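# Press down the marked end of a rocker switch

## Task

Push the marked end of the ivory rocker switch down until it latches there, with the switch still lying flat on the table. At the end neither arm (nor any camera cable) may be touching the switch, and every drink can, parts box and small stack bin must still be upright.

## Robot and tools

Robot: two arms, left_arm and right_arm, each with six joints and a gripper. Joint order for every row and every per-joint list is waist, shoulder, elbow, wrist pitch, wrist yaw, wrist roll, then the gripper opening. Stated joint ranges in rad: waist -2.618 to 3.054, shoulder 0.000 to 3.142, elbow 0.000 to 3.142, wrist pitch -1.571 to 1.571, wrist yaw -1.571 to 1.571, wrist roll -2.094 to 2.094; the true end of each may differ by up to 0.059 rad.

Frame: the scene frame has its origin at table-top height, halfway between the two nominal arm bases; +x points out over the table, +z up, and left_arm sits on the +y side (image left/right does not follow arm names). Real bases are offset from nominal; a BASES line, if present, gives them. Reported hand positions (metres) and quaternions (wxyz) can be a few cm off, more at long reach. end_effector_position is the point between the finger pads, about 1 cm short of the tips; fingers point along gripper +z and close along its y axis.

execute_actions: argument actions is a list of actions; each action is a list of up to 15 rows, each row lasting 1/30 s; a short action repeats its last row to fill 15 steps. A row is one flat list of 14 numbers in [-1, 1] covering both arms: left_arm's six joint values and opening, then right_arm's six and opening. Joint values are offsets, not poses: they are added to the Joint targets held when that action began (not to the previous row), so sending the same offset in a new action moves further. Scale: 1.0 equals 2.224 rad for waist, shoulder, elbow and 8.485 rad for the three wrist joints. Opening is absolute: +1 fully open, -1 shut. Zeros for an arm's joints keep its targets. An action that would push a joint more than 0.059 rad beyond its range is rejected for both arms; a malformed action, or a bad first action, rejects the whole call. An empty list just reports state. cameras chooses images (omitted/null/["all"] = all, [] = none; names are cam_head_left and cam_head_right).

move: target is one 14-number row or a list of up to 15 rows, every row being offsets from the same current Joint targets (not chained). Joints travel together, so the hand follows a curve; no collision avoidance. speed (rad/s, 0.01 to 12.57, default 0.5) caps the joint with the longest travel; may be one value per target. blend (rad) rounds corners between list targets. opening_speed (per second on the -1..+1 scale, at least 0.2) ramps the fingers. blocking=false returns after about 0.5 s while the move continues. The result adds a move: line: done, off_target (resting over 0.035 rad from target), moving, held or fault, plus limits=held if steps were withheld. done does not mean no contact. Faster moves and targets set deeper past a contact hit and press harder.

wait: seconds 0 to 10; arms hold their last command, a running move keeps going. stop: brakes a running move (needs braking room). zoom_image: camera plus region [x0, y0, x1, y1] in pixels, up to 504x504, of that camera's latest image (images are 896x504). finished_scene: scene = current scene number; ends it irreversibly.

Results: Joint positions and Joint velocities per arm in joint order (rad, rad/s) then finger-pad gap (m; 0.094 open). Joint targets are what the next offsets add to. grip_measured uses the opening scale and may read a few mm wide. Joint torques (N m) include gravity and have offsets; joints 1-3 wrap at ±28. "joint sent to its limit" means a joint was clipped at its end; "joint command not followed" means the clearance check changed targets. Per-step joint readings come only with execute_actions. Camera calibration (K, distortion, T_world_to_cam) lets you project scene points into images; cameras may be a couple of degrees and millimetres off.

Limits on motion: each joint target may lead its measured angle by at most 0.339 rad (big joints) or 2.2 rad (wrist); if targets would place the gripper over 200 mm from where it is, they are shrunk. Large motions may need several actions; tiny ones may not start.

Cautions: nothing may fall or end up off the table. Avoid drops, slams, hard hits and strong shoves; keep the two arms from striking or pinching each other. Approach the switch slowly from above, press the marked end with a modest offset past contact, then lift clear and confirm it stayed down and flat with no contact. After pushing against something, command targets back past the measured positions to release the press. Holding a stretched pose or pushing into an unreachable one heats motors: MOTOR HOT appears at 75 °C, at 90 °C the arm folds and idles, at 100 °C it goes limp. Keep clear of the can, box and bin.

Each tool is called after ">>>" by a JSON object that holds its "method" and its "body".

## Session

>>> {"method": "execute_actions", "body": {"actions": []}}

Scene clock: 0.00 s.
left_arm: end_effector_position=(+0.4286, +0.2967, +0.1025) grip_measured=+1.000 end_effector_quat_wxyz=(+0.594, -0.058, +0.801, +0.043) | right_arm: end_effector_position=(+0.4064, -0.2592, +0.1034) grip_measured=+1.000 end_effector_quat_wxyz=(+0.590, +0.008, +0.807, -0.016)
Joint positions: left_arm=[0.015 1.55 0.343 0.908 -0.141 -0.044 0.094] | right_arm=[-0.012 1.559 0.377 0.875 -0.004 -0.019 0.094]
Joint velocities: within noise
Joint torques (N m): no reading
Heat: left arm: 25 °C; right arm: 29 °C.
Joint targets: left_arm=[0.015 1.542 0.352 0.915 -0.142 -0.045] | right_arm=[-0.012 1.552 0.383 0.873 -0.004 -0.019]
Tool commands: left_gripper/opening=+1.0 right_gripper/opening=+1.0

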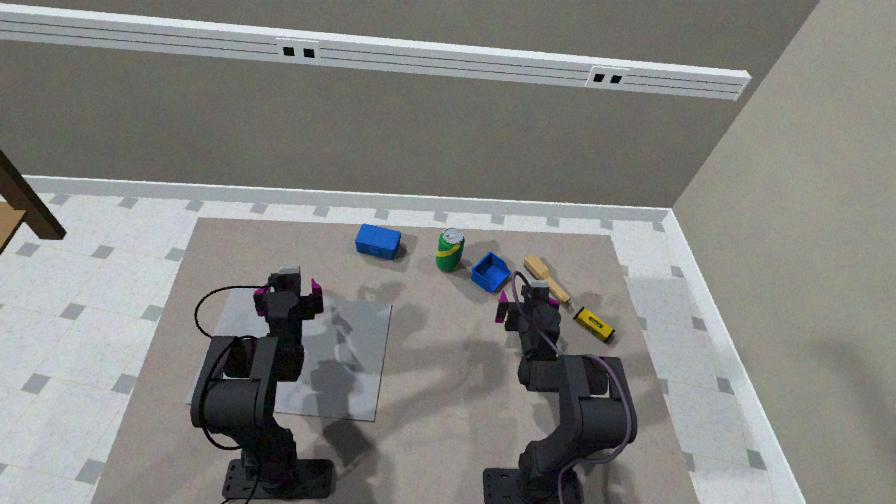

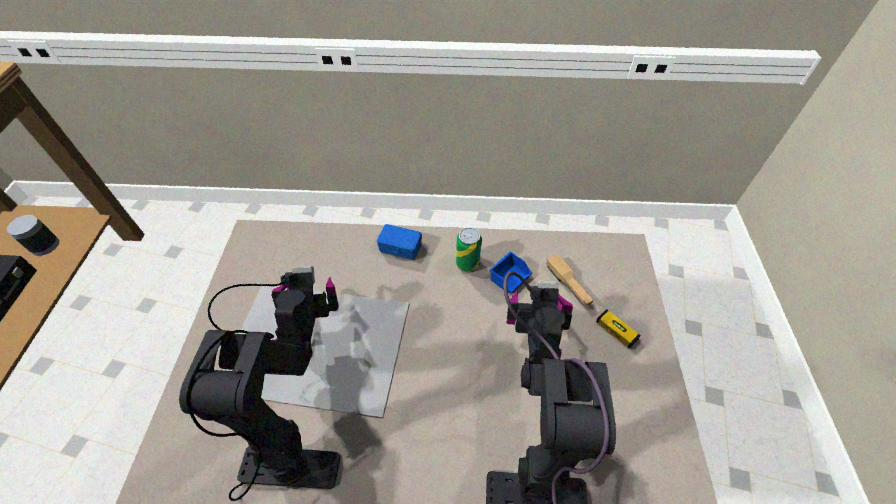

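>>> {"method": "zoom_image", "body": {"camera": "cam_head_left", "region": [180, 210, 430, 350]}}

>>> {"method": "zoom_image", "body": {"camera": "cam_head_right", "region": [430, 220, 680, 360]}}

>>> {"method": "zoom_image", "body": {"camera": "cam_head_left", "region": [400, 210, 650, 350]}}

>>> {"method": "zoom_image", "body": {"camera": "cam_head_right", "region": [200, 220, 450, 360]}}

Scaled by 2.016 from the camera's 896x504 image, which has a finer 1280x720 frame.

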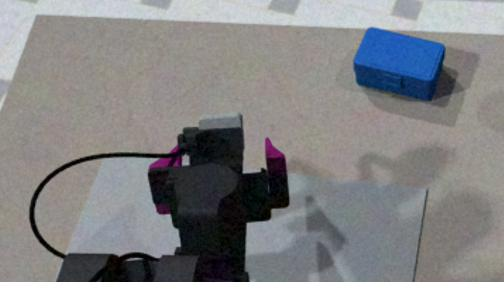

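Scaled by 2.016 from the camera's 896x504 image, which has a finer 1280x720 frame.

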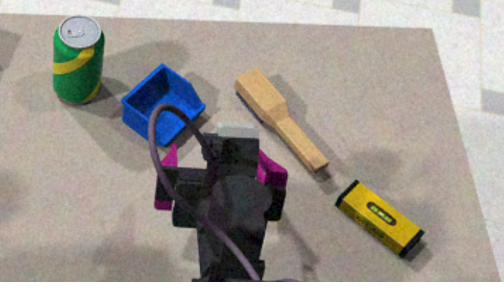

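Scaled by 2.016 from the camera's 896x504 image, which has a finer 1280x720 frame.

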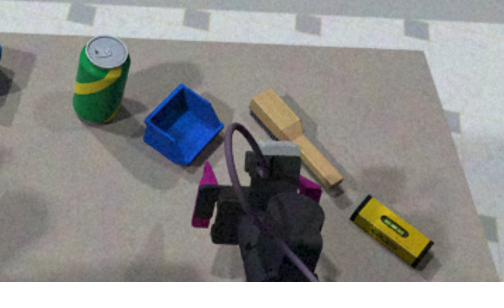

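Scaled by 2.016 from the camera's 896x504 image, which has a finer 1280x720 frame.

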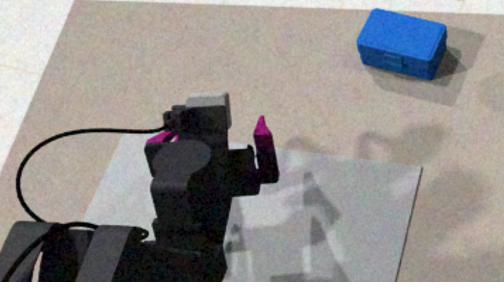

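>>> {"method": "move", "body": {"target": [0, -0.472, 0, -0.0825, 0, 0, 1, 0, -0.472, 0, -0.0825, 0, 0, 1], "speed": 0.7}}

Scene clock: 15.37 s.
left_arm: end_effector_position=(+0.3213, +0.2970, +0.2808) grip_measured=+1.000 end_effector_quat_wxyz=(+0.727, -0.065, +0.683, +0.031) | right_arm: end_effector_position=(+0.2935, -0.2544, +0.2840) grip_measured=+1.000 end_effector_quat_wxyz=(+0.721, +0.007, +0.693, -0.020)
Joint positions: left_arm=[0.015 0.502 0.343 0.218 -0.141 -0.044 0.094] | right_arm=[-0.012 0.511 0.377 0.174 -0.004 -0.019 0.094]
Joint velocities: within noise
Joint torques (N m): left_arm=[-0.12 0.29 9.05 2.12 0.01 -0.04] | right_arm=[-0.01 0.65 8.47 2.01 -0.01 -0.02]
Heat: left arm: 28 °C; right arm: 33 °C.
Joint targets: left_arm=[0.015 0.492 0.352 0.215 -0.142 -0.045] | right_arm=[-0.012 0.502 0.383 0.173 -0.004 -0.019]
move: done

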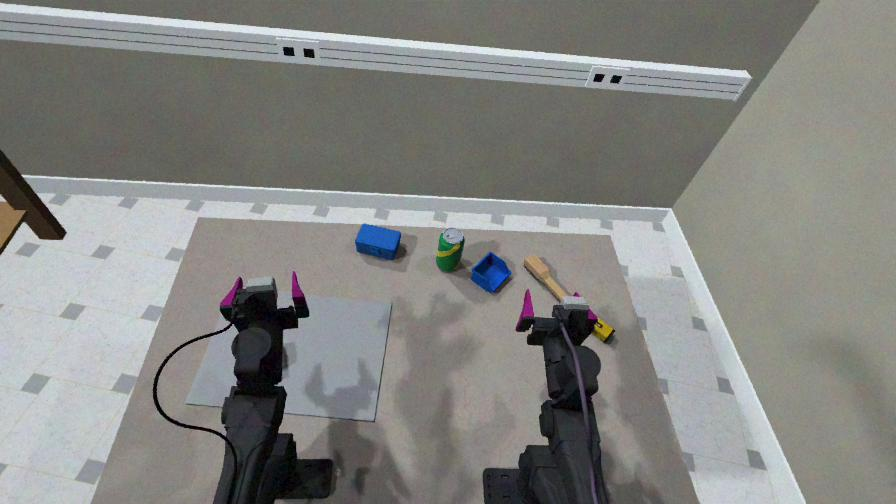

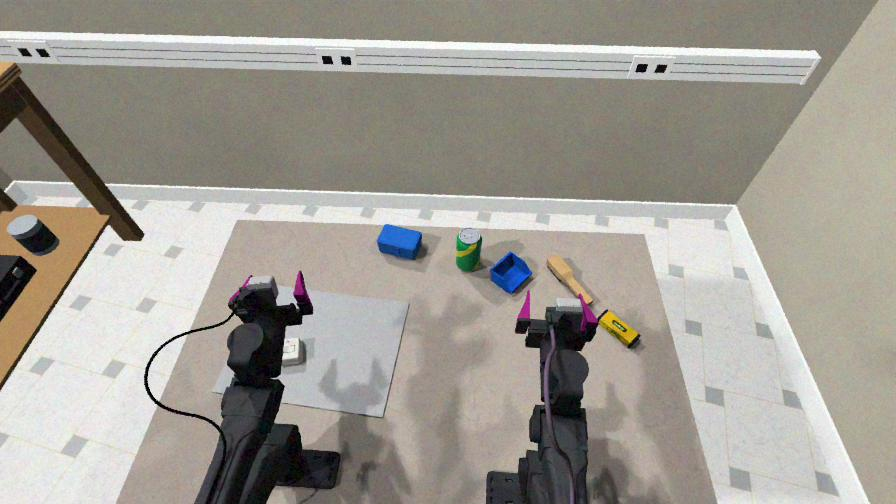

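>>> {"method": "move", "body": {"target": [0.31, 0, 0, 0, 0, 0, -1, 0, 0, 0, 0, 0, 0, -1], "speed": 0.7}}

Scene clock: 17.67 s.
left_arm: end_effector_position=(+0.2412, +0.4723, +0.2804) grip_measured=-0.995 end_effector_quat_wxyz=(+0.674, -0.290, +0.622, +0.273) | right_arm: end_effector_position=(+0.2935, -0.2544, +0.2839) grip_measured=-0.996 end_effector_quat_wxyz=(+0.720, +0.007, +0.693, -0.020)
Joint positions: left_arm=[0.698 0.502 0.343 0.216 -0.14 -0.044 0] | right_arm=[-0.012 0.511 0.377 0.173 -0.004 -0.019 0]
Joint velocities: within noise
Joint torques (N m): left_arm=[0.43 0.29 9.05 2.15 0.01 -0.03] | right_arm=[0.01 0.65 8.47 2.08 -0.01 -0.02]
Heat: left arm: 28 °C; right arm: 33 °C.
Joint targets: left_arm=[0.704 0.492 0.352 0.215 -0.142 -0.045] | right_arm=[-0.012 0.502 0.383 0.173 -0.004 -0.019]
move: done

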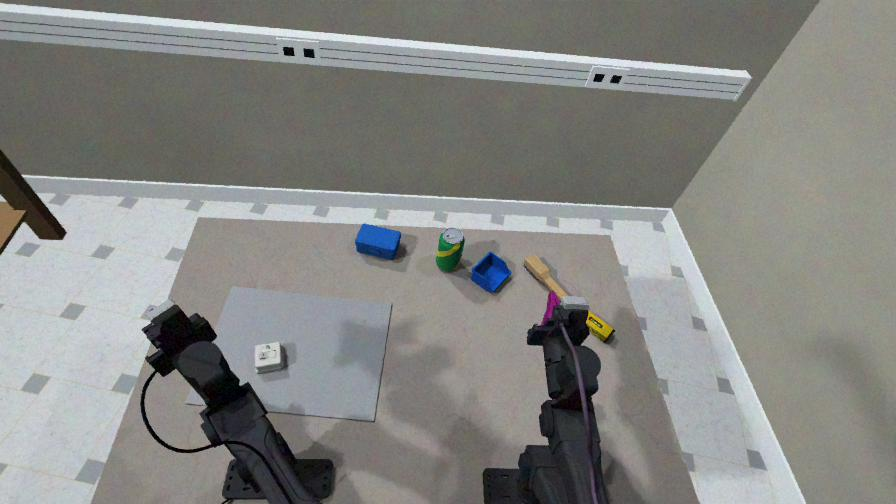

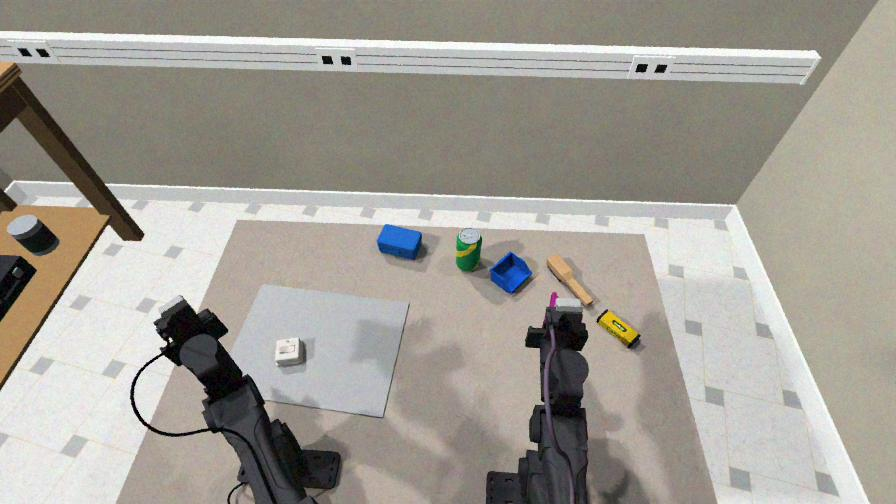

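>>> {"method": "zoom_image", "body": {"camera": "cam_head_left", "region": [230, 320, 310, 390]}}

>>> {"method": "zoom_image", "body": {"camera": "cam_head_right", "region": [250, 320, 330, 390]}}

Scaled by 6.300 from the camera's 896x504 image, which has a finer 1280x720 frame.

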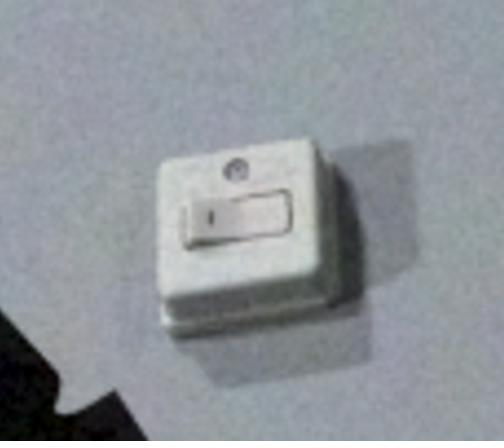

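Scaled by 6.300 from the camera's 896x504 image, which has a finer 1280x720 frame.

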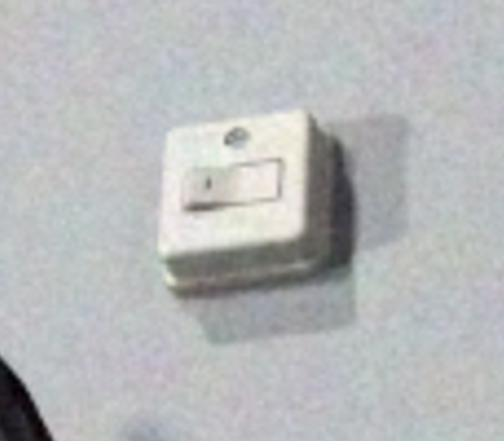

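>>> {"method": "move", "body": {"target": [-0.2073, 0.4886, 0.4451, -0.18032, 0.01674, 0.0053, -1, 0, 0, 0, 0, 0, 0, -1], "speed": 0.8}}

Scene clock: 47.37 s.
left_arm: end_effector_position=(+0.3010, +0.3370, +0.1313) grip_measured=-0.995 end_effector_quat_wxyz=(+0.006, -0.119, +0.993, +0.006) | right_arm: end_effector_position=(+0.2935, -0.2544, +0.2838) grip_measured=-0.996 end_effector_quat_wxyz=(+0.720, +0.007, +0.694, -0.020)
Joint positions: left_arm=[0.247 1.566 1.314 -1.306 -0.01 -0.01 0] | right_arm=[-0.012 0.511 0.377 0.173 -0.004 -0.019 0]
Joint velocities: within noise
Joint torques (N m): left_arm=[-0.39 -4.68 9.48 0.46 0.13 0.09] | right_arm=[-0.01 0.65 8.47 2.08 -0.01 -0.03]
Heat: left arm: 31 °C; right arm: 35 °C.
Joint targets: left_arm=[0.243 1.578 1.342 -1.315 0.000 0.000] | right_arm=[-0.012 0.502 0.383 0.173 -0.004 -0.019]
move: done

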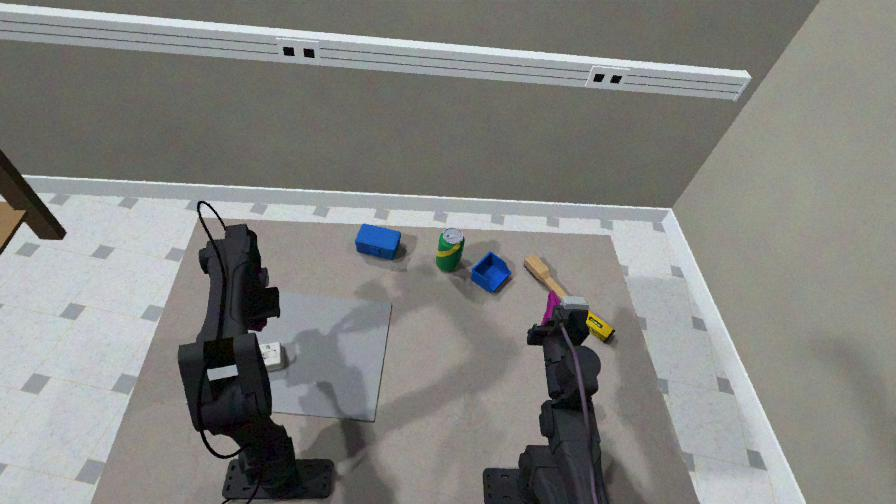

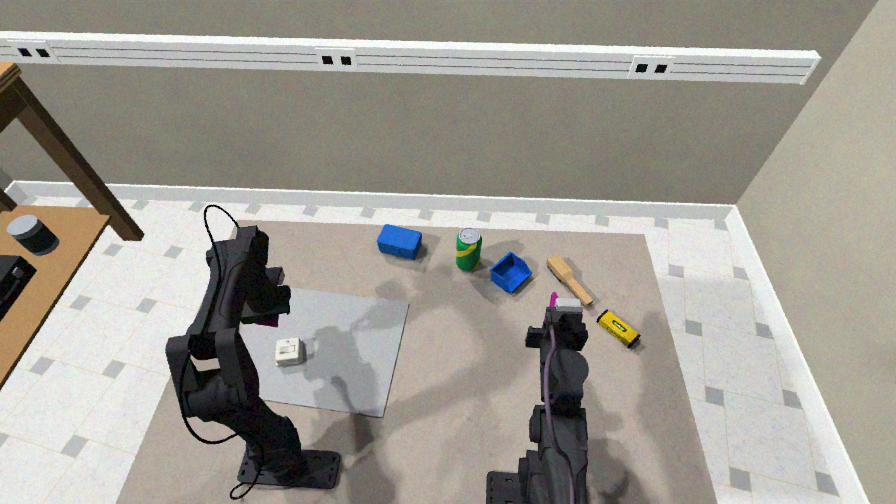

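>>> {"method": "zoom_image", "body": {"camera": "cam_head_left", "region": [190, 260, 310, 390]}}

>>> {"method": "zoom_image", "body": {"camera": "cam_head_right", "region": [210, 260, 330, 390]}}

Scaled by 3.877 from the camera's 896x504 image, which has a finer 1280x720 frame.

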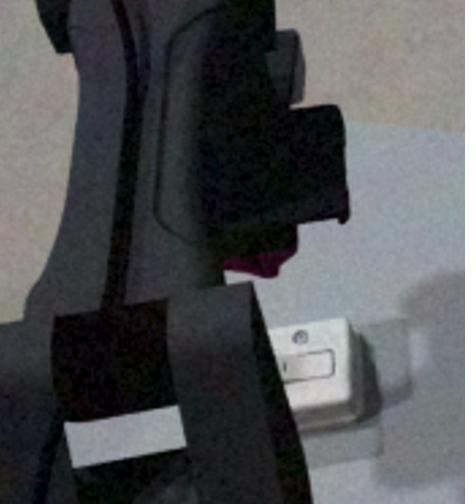

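Scaled by 3.877 from the camera's 896x504 image, which has a finer 1280x720 frame.

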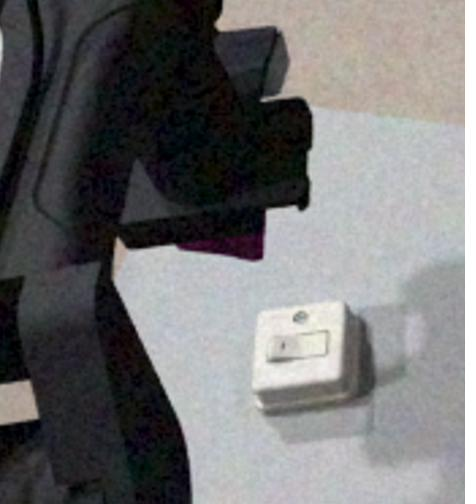

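>>> {"method": "move", "body": {"target": [0.0247, 0.0067, -0.1034, 0.02734, 0.0012, 0.0012, -1, 0, 0, 0, 0, 0, 0, -1], "speed": 0.5}}

>>> {"method": "zoom_image", "body": {"camera": "cam_head_right", "region": [240, 290, 330, 380]}}

>>> {"method": "zoom_image", "body": {"camera": "cam_head_left", "region": [220, 290, 310, 380]}}

Scene clock: 64.27 s.
left_arm: end_effector_position=(+0.2941, +0.3460, +0.0772) grip_measured=-0.995 end_effector_quat_wxyz=(+0.002, -0.137, +0.991, +0.000) | right_arm: end_effector_position=(+0.2935, -0.2544, +0.2838) grip_measured=-0.996 end_effector_quat_wxyz=(+0.720, +0.007, +0.694, -0.020)
Joint positions: left_arm=[0.292 1.583 1.114 -1.099 0 0 0] | right_arm=[-0.012 0.511 0.377 0.173 -0.004 -0.019 0]
Joint velocities: within noise
Joint torques (N m): left_arm=[0.47 -4.81 6.31 0.67 0.15 0.08] | right_arm=[-0.01 0.65 8.47 2.08 -0.01 -0.02]
Heat: left arm: 29 °C; right arm: 36 °C.
Joint targets: left_arm=[0.298 1.593 1.112 -1.083 0.010 0.010] | right_arm=[-0.012 0.502 0.383 0.173 -0.004 -0.019]
move: done

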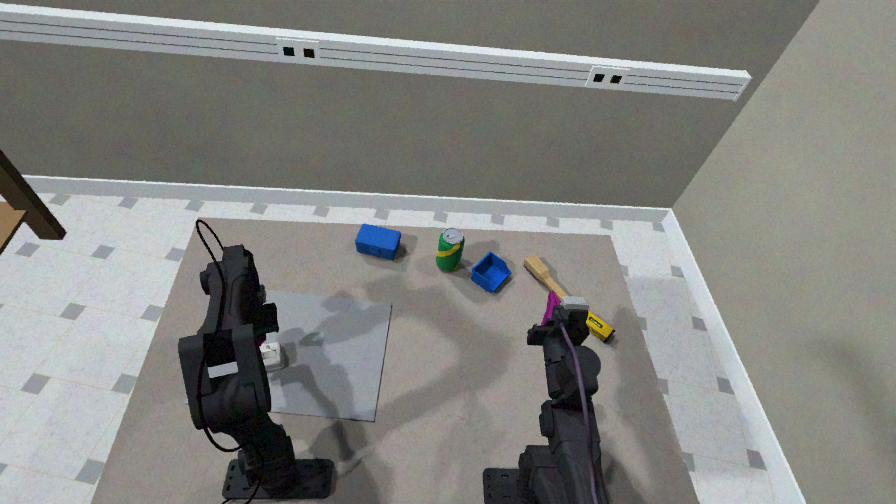

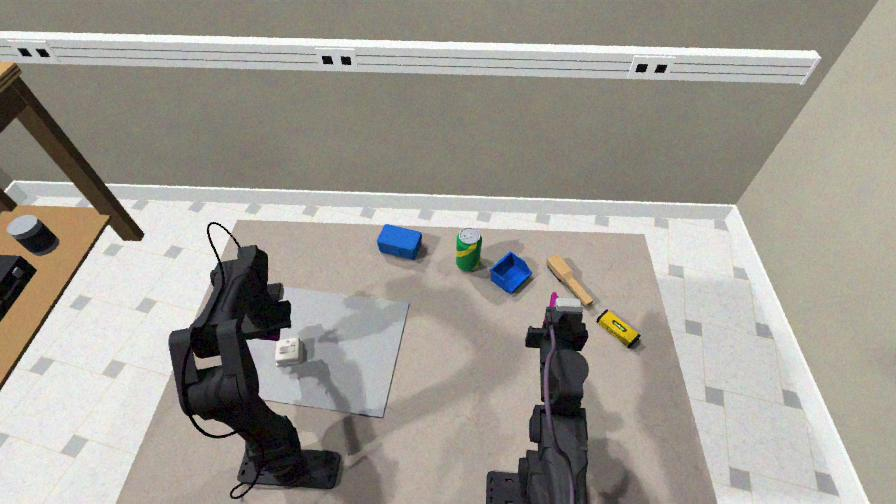

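Scaled by 5.600 from the camera's 896x504 image, which has a finer 1280x720 frame.

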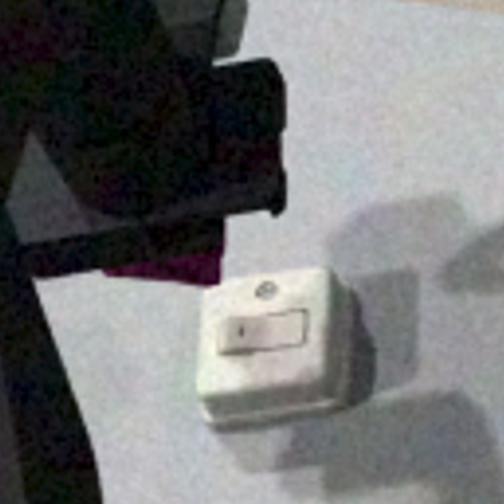

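Scaled by 5.600 from the camera's 896x504 image, which has a finer 1280x720 frame.

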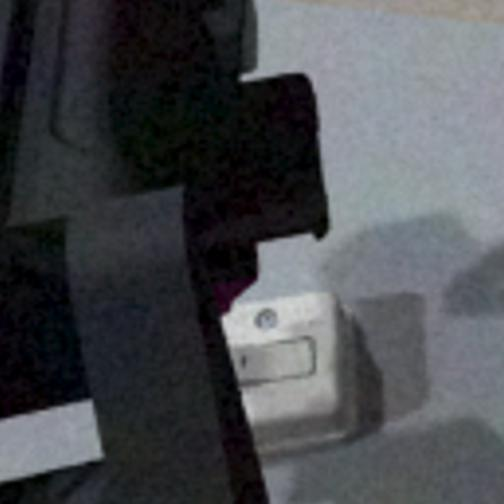

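>>> {"method": "zoom_image", "body": {"camera": "cam_head_left", "region": [520, 270, 610, 360]}}

>>> {"method": "zoom_image", "body": {"camera": "cam_head_right", "region": [510, 270, 600, 360]}}

Scaled by 5.600 from the camera's 896x504 image, which has a finer 1280x720 frame.

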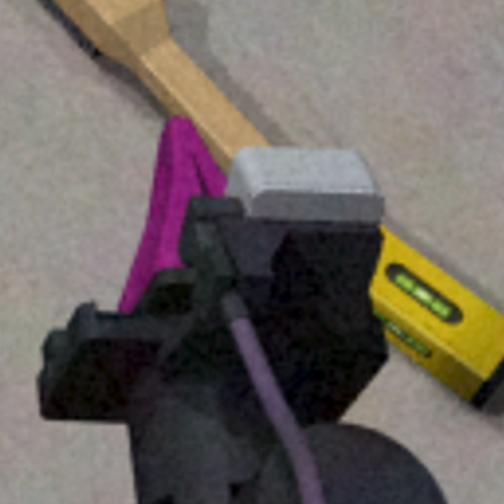

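Scaled by 5.600 from the camera's 896x504 image, which has a finer 1280x720 frame.

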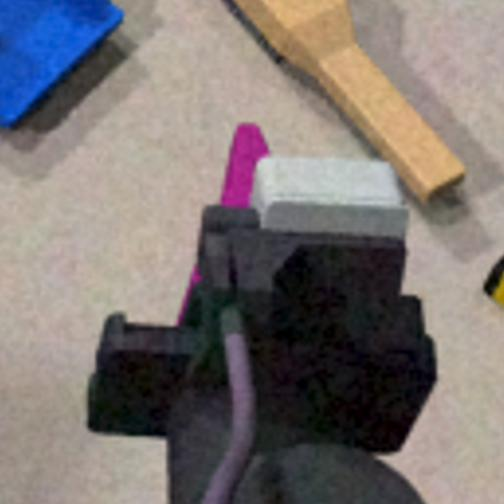

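>>> {"method": "move", "body": {"target": [0.0013, 0.0036, -0.0364, 0.01014, 0, 0, -1, 0, 0, 0, 0, 0, 0, -1], "speed": 0.3}}

>>> {"method": "zoom_image", "body": {"camera": "cam_head_right", "region": [240, 290, 330, 380]}}

Scene clock: 83.67 s.
left_arm: end_effector_position=(+0.2907, +0.3458, +0.0582) grip_measured=-0.995 end_effector_quat_wxyz=(+0.006, -0.138, +0.990, +0.001) | right_arm: end_effector_position=(+0.2935, -0.2544, +0.2838) grip_measured=-0.996 end_effector_quat_wxyz=(+0.720, +0.007, +0.694, -0.020)
Joint positions: left_arm=[0.295 1.583 1.036 -1.013 0 0 0] | right_arm=[-0.012 0.511 0.377 0.173 -0.004 -0.019 0]
Joint velocities: within noise
Joint torques (N m): left_arm=[0.29 -4.08 6.05 0.69 0.11 0.09] | right_arm=[-0.01 0.65 8.46 2.08 -0.01 -0.02]
Heat: left arm: 27 °C; right arm: 36 °C.
Joint targets: left_arm=[0.301 1.601 1.031 -0.997 0.010 0.010] | right_arm=[-0.012 0.502 0.383 0.173 -0.004 -0.019]
move: done

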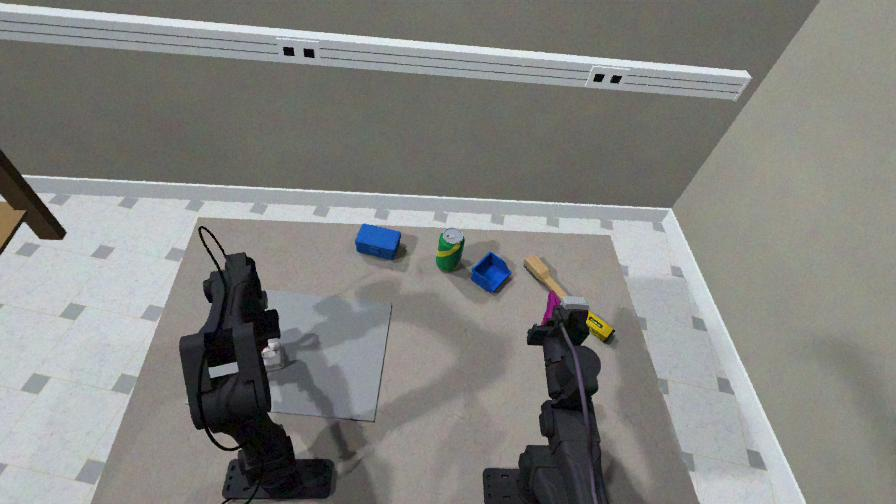

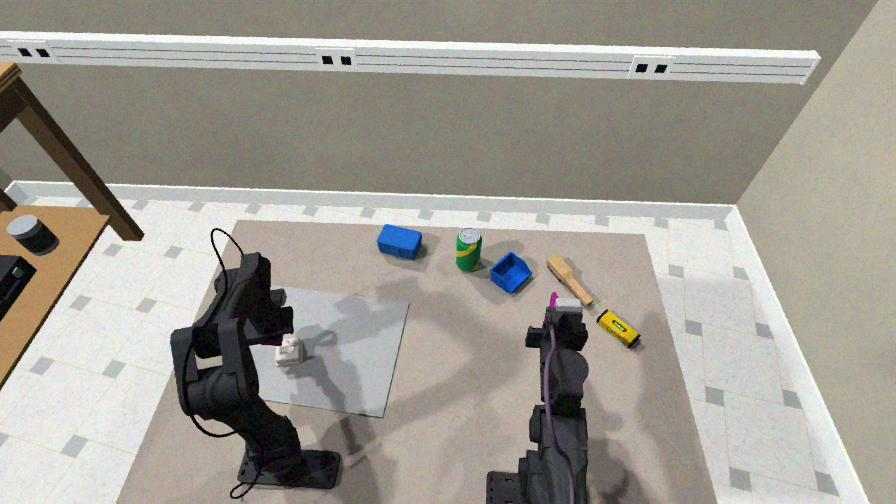

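Scaled by 5.600 from the camera's 896x504 image, which has a finer 1280x720 frame.

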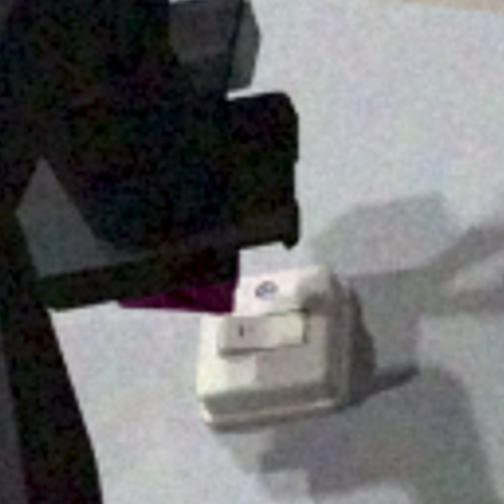

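>>> {"method": "move", "body": {"target": [0, 0.0088, -0.0130, 0.0051, 0, 0, -1, 0, 0, 0, 0, 0, 0, -1], "speed": 0.1}}

>>> {"method": "zoom_image", "body": {"camera": "cam_head_right", "region": [240, 290, 330, 380]}}

Scene clock: 88.73 s.
left_arm: end_effector_position=(+0.2906, +0.3458, +0.0458) grip_measured=-0.995 end_effector_quat_wxyz=(+0.002, -0.138, +0.990, +0.000) | right_arm: end_effector_position=(+0.2935, -0.2544, +0.2838) grip_measured=-0.996 end_effector_quat_wxyz=(+0.720, +0.007, +0.694, -0.020)
Joint positions: left_arm=[0.295 1.606 1.008 -0.97 0 0 0] | right_arm=[-0.012 0.511 0.377 0.173 -0.004 -0.019 0]
Joint velocities: within noise
Joint torques (N m): left_arm=[0.5 -4.46 5.82 0.68 0.13 0.07] | right_arm=[0.01 0.66 8.46 2.08 -0.02 -0.02]
Heat: left arm: 27 °C; right arm: 37 °C.
Joint targets: left_arm=[0.301 1.621 1.002 -0.954 0.010 0.010] | right_arm=[-0.012 0.502 0.383 0.174 -0.004 -0.019]
move: done

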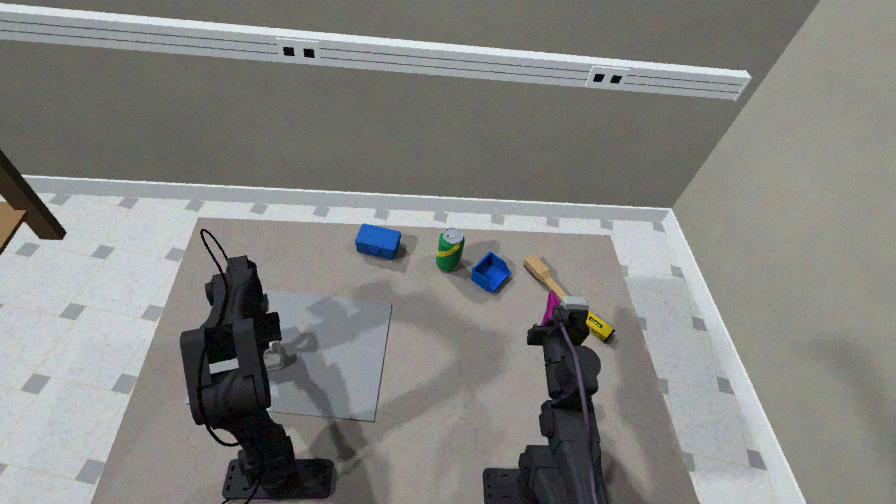

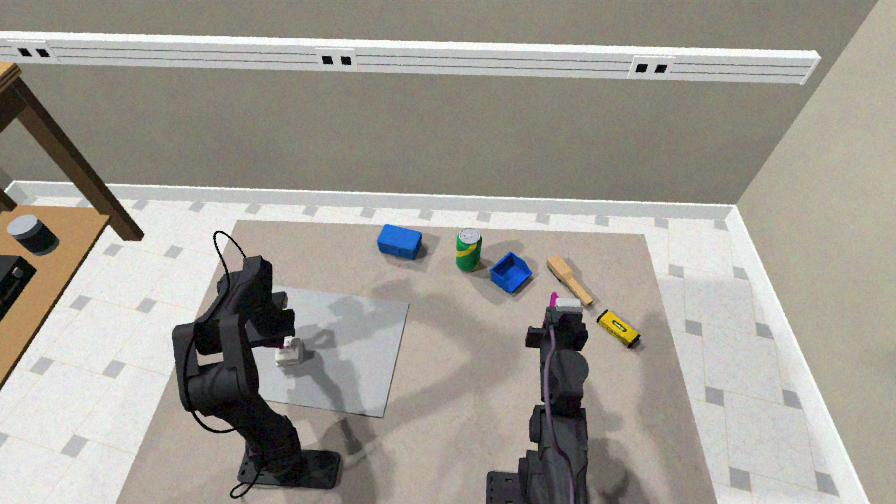

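Scaled by 5.600 from the camera's 896x504 image, which has a finer 1280x720 frame.

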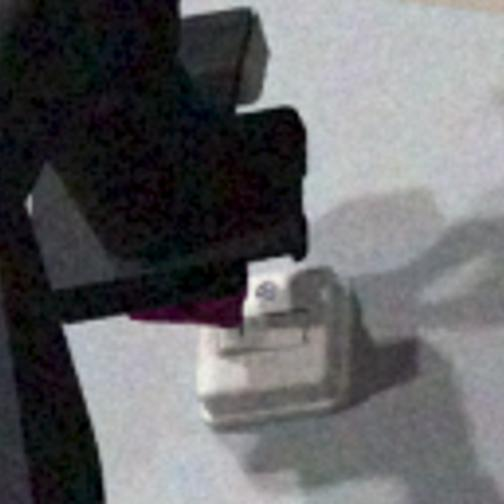

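>>> {"method": "move", "body": {"target": [0, 0.0051, -0.0096, 0.00387, 0, 0, -1, 0, 0, 0, 0, 0, 0, -1], "speed": 0.1, "cameras": ["cam_head_right"]}}

>>> {"method": "zoom_image", "body": {"camera": "cam_head_right", "region": [240, 290, 330, 380]}}

Scene clock: 91.20 s.
left_arm: end_effector_position=(+0.2905, +0.3458, +0.0411) grip_measured=-0.995 end_effector_quat_wxyz=(+0.003, -0.138, +0.990, +0.001) | right_arm: end_effector_position=(+0.2935, -0.2544, +0.2837) grip_measured=-0.996 end_effector_quat_wxyz=(+0.720, +0.007, +0.694, -0.020)
Joint positions: left_arm=[0.295 1.61 0.993 -0.948 0 0 0] | right_arm=[-0.012 0.511 0.377 0.172 -0.004 -0.019 0]
Joint velocities: within noise
Joint torques (N m): left_arm=[0.5 -3.97 5.27 0.82 0.12 0.09] | right_arm=[-0.01 0.65 8.46 2.08 -0.01 -0.02]
Heat: left arm: 27 °C; right arm: 37 °C.
Joint targets: left_arm=[0.301 1.632 0.981 -0.921 0.010 0.010] | right_arm=[-0.012 0.502 0.383 0.173 -0.004 -0.019]
move: done
Images, in order (width x height): cam_head_right 896x504.

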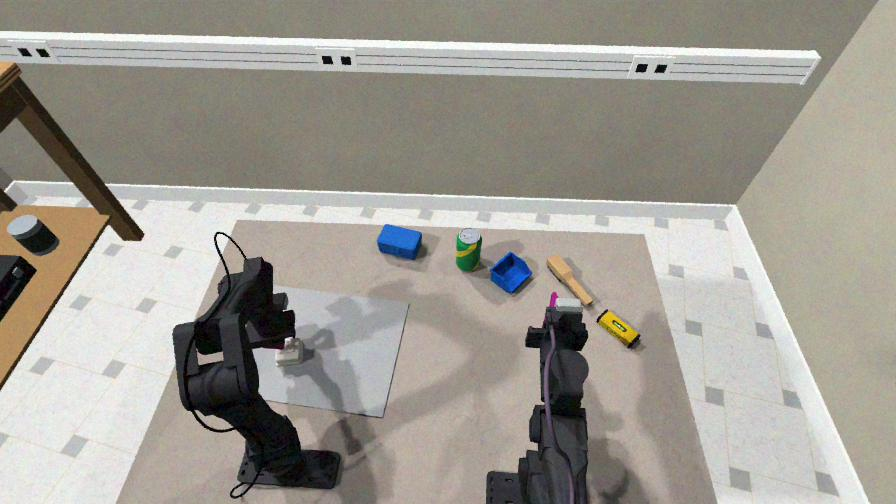

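Scaled by 5.600 from the camera's 896x504 image, which has a finer 1280x720 frame.

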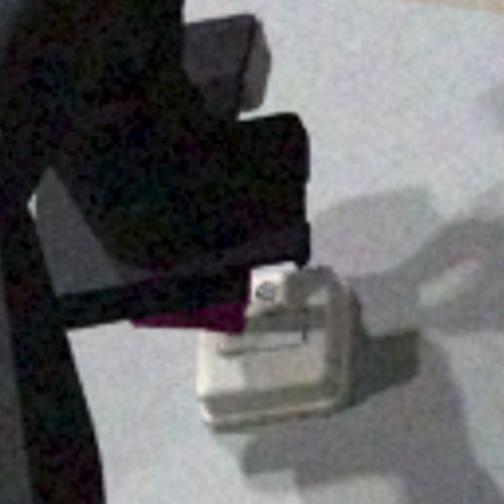

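>>> {"method": "move", "body": {"target": [0, 0.0053, -0.0099, 0.00396, 0, 0, -1, 0, 0, 0, 0, 0, 0, -1], "speed": 0.1, "cameras": ["cam_head_right"]}}

>>> {"method": "zoom_image", "body": {"camera": "cam_head_right", "region": [240, 290, 330, 380]}}

Scene clock: 93.10 s.
left_arm: end_effector_position=(+0.2910, +0.3459, +0.0367) grip_measured=-0.995 end_effector_quat_wxyz=(+0.004, -0.138, +0.990, +0.001) | right_arm: end_effector_position=(+0.2935, -0.2544, +0.2837) grip_measured=-0.996 end_effector_quat_wxyz=(+0.720, +0.007, +0.694, -0.020)
Joint positions: left_arm=[0.295 1.617 0.981 -0.927 0 0 0] | right_arm=[-0.012 0.511 0.377 0.172 -0.004 -0.019 0]
Joint velocities: within noise
Joint torques (N m): left_arm=[0.5 -3.55 4.34 0.95 0.11 0.09] | right_arm=[-0.01 0.64 8.46 2.08 -0.01 -0.03]
Heat: left arm: 27 °C; right arm: 37 °C.
Joint targets: left_arm=[0.301 1.644 0.958 -0.887 0.010 0.010] | right_arm=[-0.012 0.502 0.383 0.173 -0.004 -0.019]
move: off_target (left_arm); left_arm: the wrist pitch is farthest, 0.039 rad from its target
Images, in order (width x height): cam_head_right 896x504.

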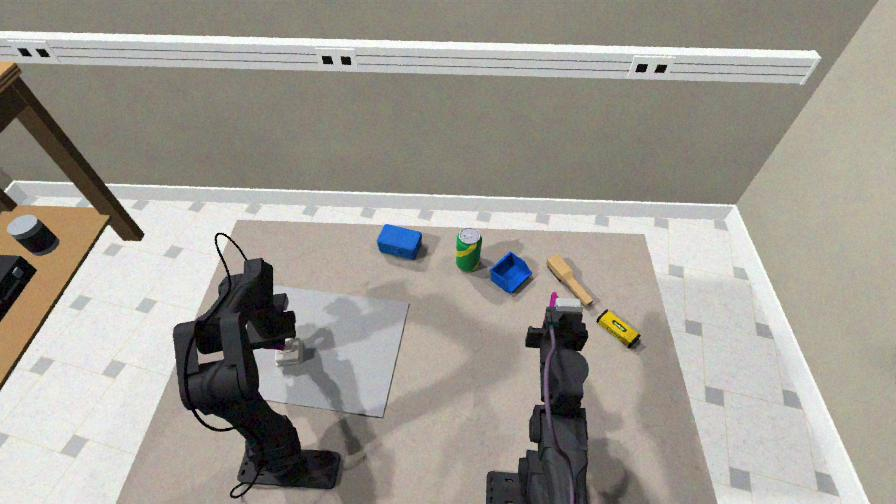

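Scaled by 5.600 from the camera's 896x504 image, which has a finer 1280x720 frame.

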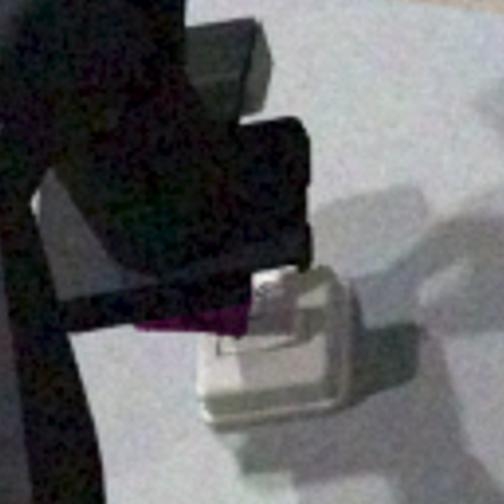

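>>> {"method": "move", "body": {"target": [0, 0.0053, -0.0099, 0.00396, 0, 0, -1, 0, 0, 0, 0, 0, 0, -1], "speed": 0.1, "cameras": ["cam_head_right"]}}

>>> {"method": "zoom_image", "body": {"camera": "cam_head_right", "region": [240, 290, 330, 380]}}

Scene clock: 95.20 s.
left_arm: end_effector_position=(+0.2908, +0.3458, +0.0358) grip_measured=-0.995 end_effector_quat_wxyz=(+0.004, -0.138, +0.990, +0.001) | right_arm: end_effector_position=(+0.2935, -0.2544, +0.2837) grip_measured=-0.996 end_effector_quat_wxyz=(+0.720, +0.007, +0.694, -0.020)
Joint positions: left_arm=[0.295 1.617 0.977 -0.923 0 0 0] | right_arm=[-0.012 0.511 0.377 0.172 -0.004 -0.019 0]
Joint velocities: within noise
Joint torques (N m): left_arm=[0.43 -2.58 2.63 1.26 0.15 0.05] | right_arm=[-0.01 0.66 8.47 2.08 -0.01 -0.03]
Heat: left arm: 27 °C; right arm: 37 °C.
Joint targets: left_arm=[0.301 1.656 0.936 -0.854 0.010 0.010] | right_arm=[-0.012 0.502 0.383 0.173 -0.004 -0.019]
move: off_target (left_arm); left_arm: the wrist pitch is farthest, 0.069 rad from its target
Images, in order (width x height): cam_head_right 896x504.

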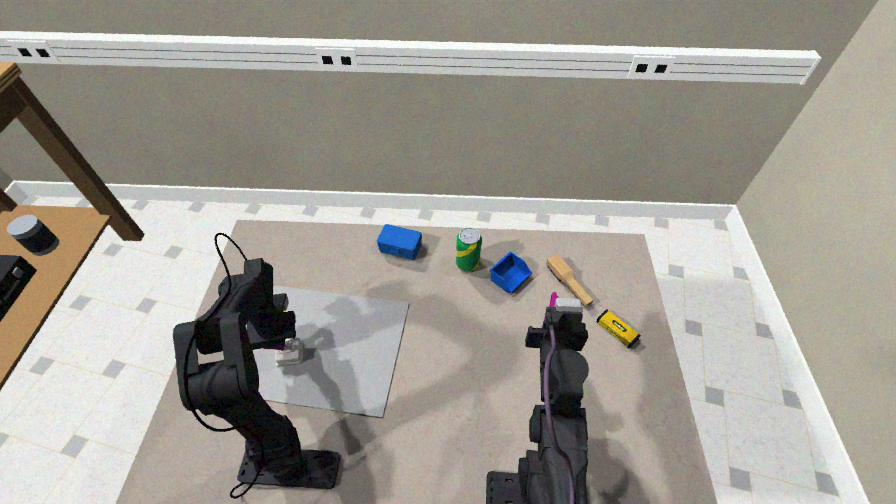

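Scaled by 5.600 from the camera's 896x504 image, which has a finer 1280x720 frame.

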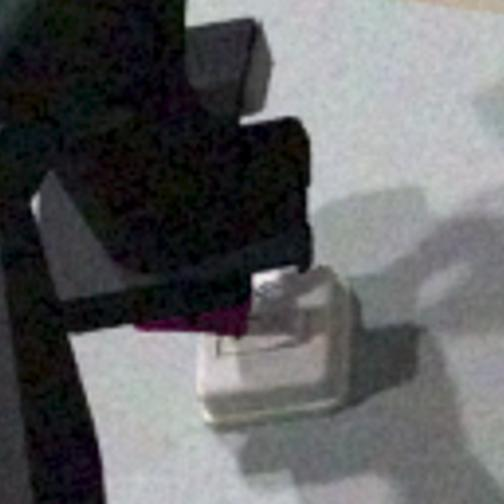

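>>> {"method": "move", "body": {"target": [[0, -0.0297, 0.0665, -0.0245, 0, 0, -1, 0, 0, 0, 0, 0, 0, -1], [0.18, -0.15, 0.1, -0.03, 0, 0, -1, 0, 0, 0, 0, 0, 0, -1]], "speed": 0.5}}

>>> {"method": "zoom_image", "body": {"camera": "cam_head_right", "region": [250, 320, 330, 390]}}

>>> {"method": "zoom_image", "body": {"camera": "cam_head_left", "region": [230, 320, 310, 390]}}

Scene clock: 98.67 s.
left_arm: end_effector_position=(+0.2501, +0.4459, +0.1441) grip_measured=-0.995 end_effector_quat_wxyz=(+0.124, -0.330, +0.935, +0.041) | right_arm: end_effector_position=(+0.2935, -0.2544, +0.2837) grip_measured=-0.996 end_effector_quat_wxyz=(+0.720, +0.007, +0.694, -0.020)
Joint positions: left_arm=[0.697 1.343 1.136 -1.101 0.005 0.001 0] | right_arm=[-0.012 0.511 0.377 0.172 -0.004 -0.019 0]
Joint velocities: within noise
Joint torques (N m): left_arm=[0.31 -5.57 9.52 0.94 0.06 0.07] | right_arm=[-0.01 0.65 8.46 2.08 -0.01 -0.02]
Heat: left arm: 27 °C; right arm: 37 °C.
Joint targets: left_arm=[0.701 1.322 1.159 -1.109 0.010 0.010] | right_arm=[-0.012 0.502 0.383 0.173 -0.004 -0.019]
move: done

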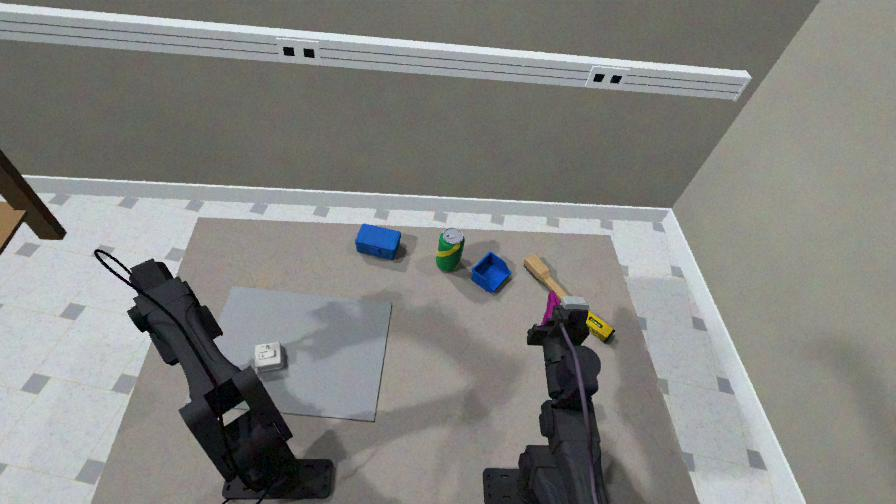

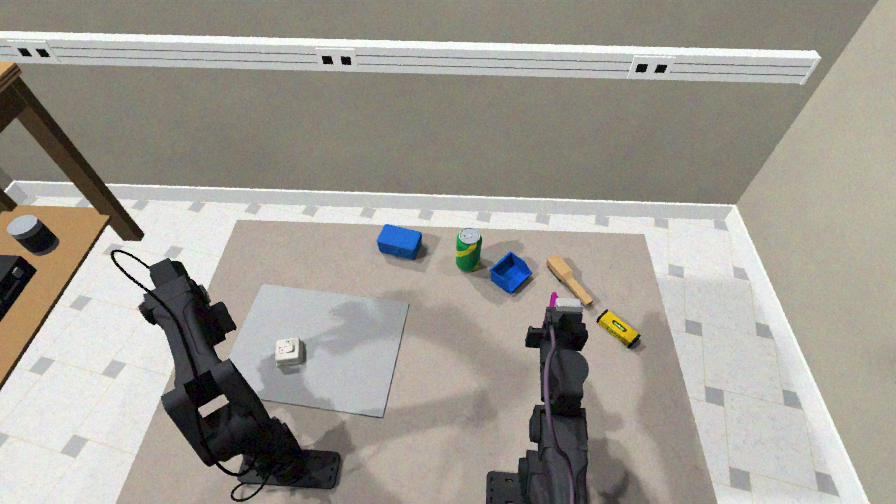

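Scaled by 6.300 from the camera's 896x504 image, which has a finer 1280x720 frame.

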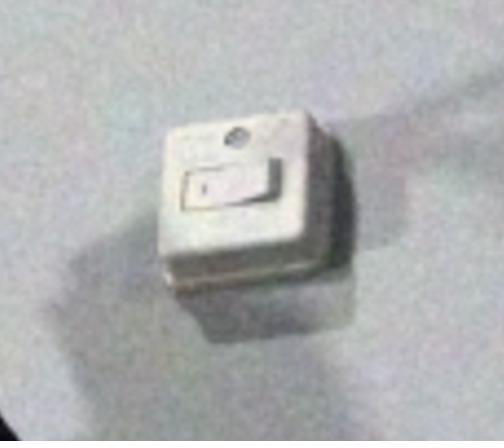

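Scaled by 6.300 from the camera's 896x504 image, which has a finer 1280x720 frame.

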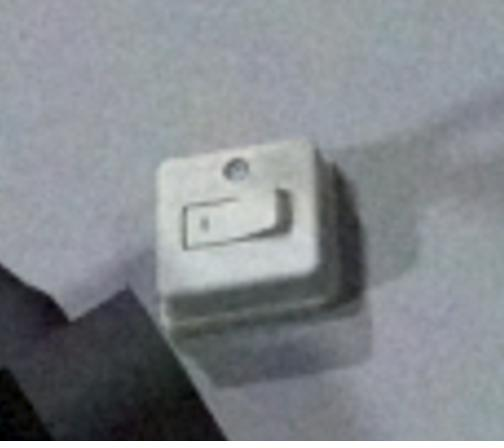

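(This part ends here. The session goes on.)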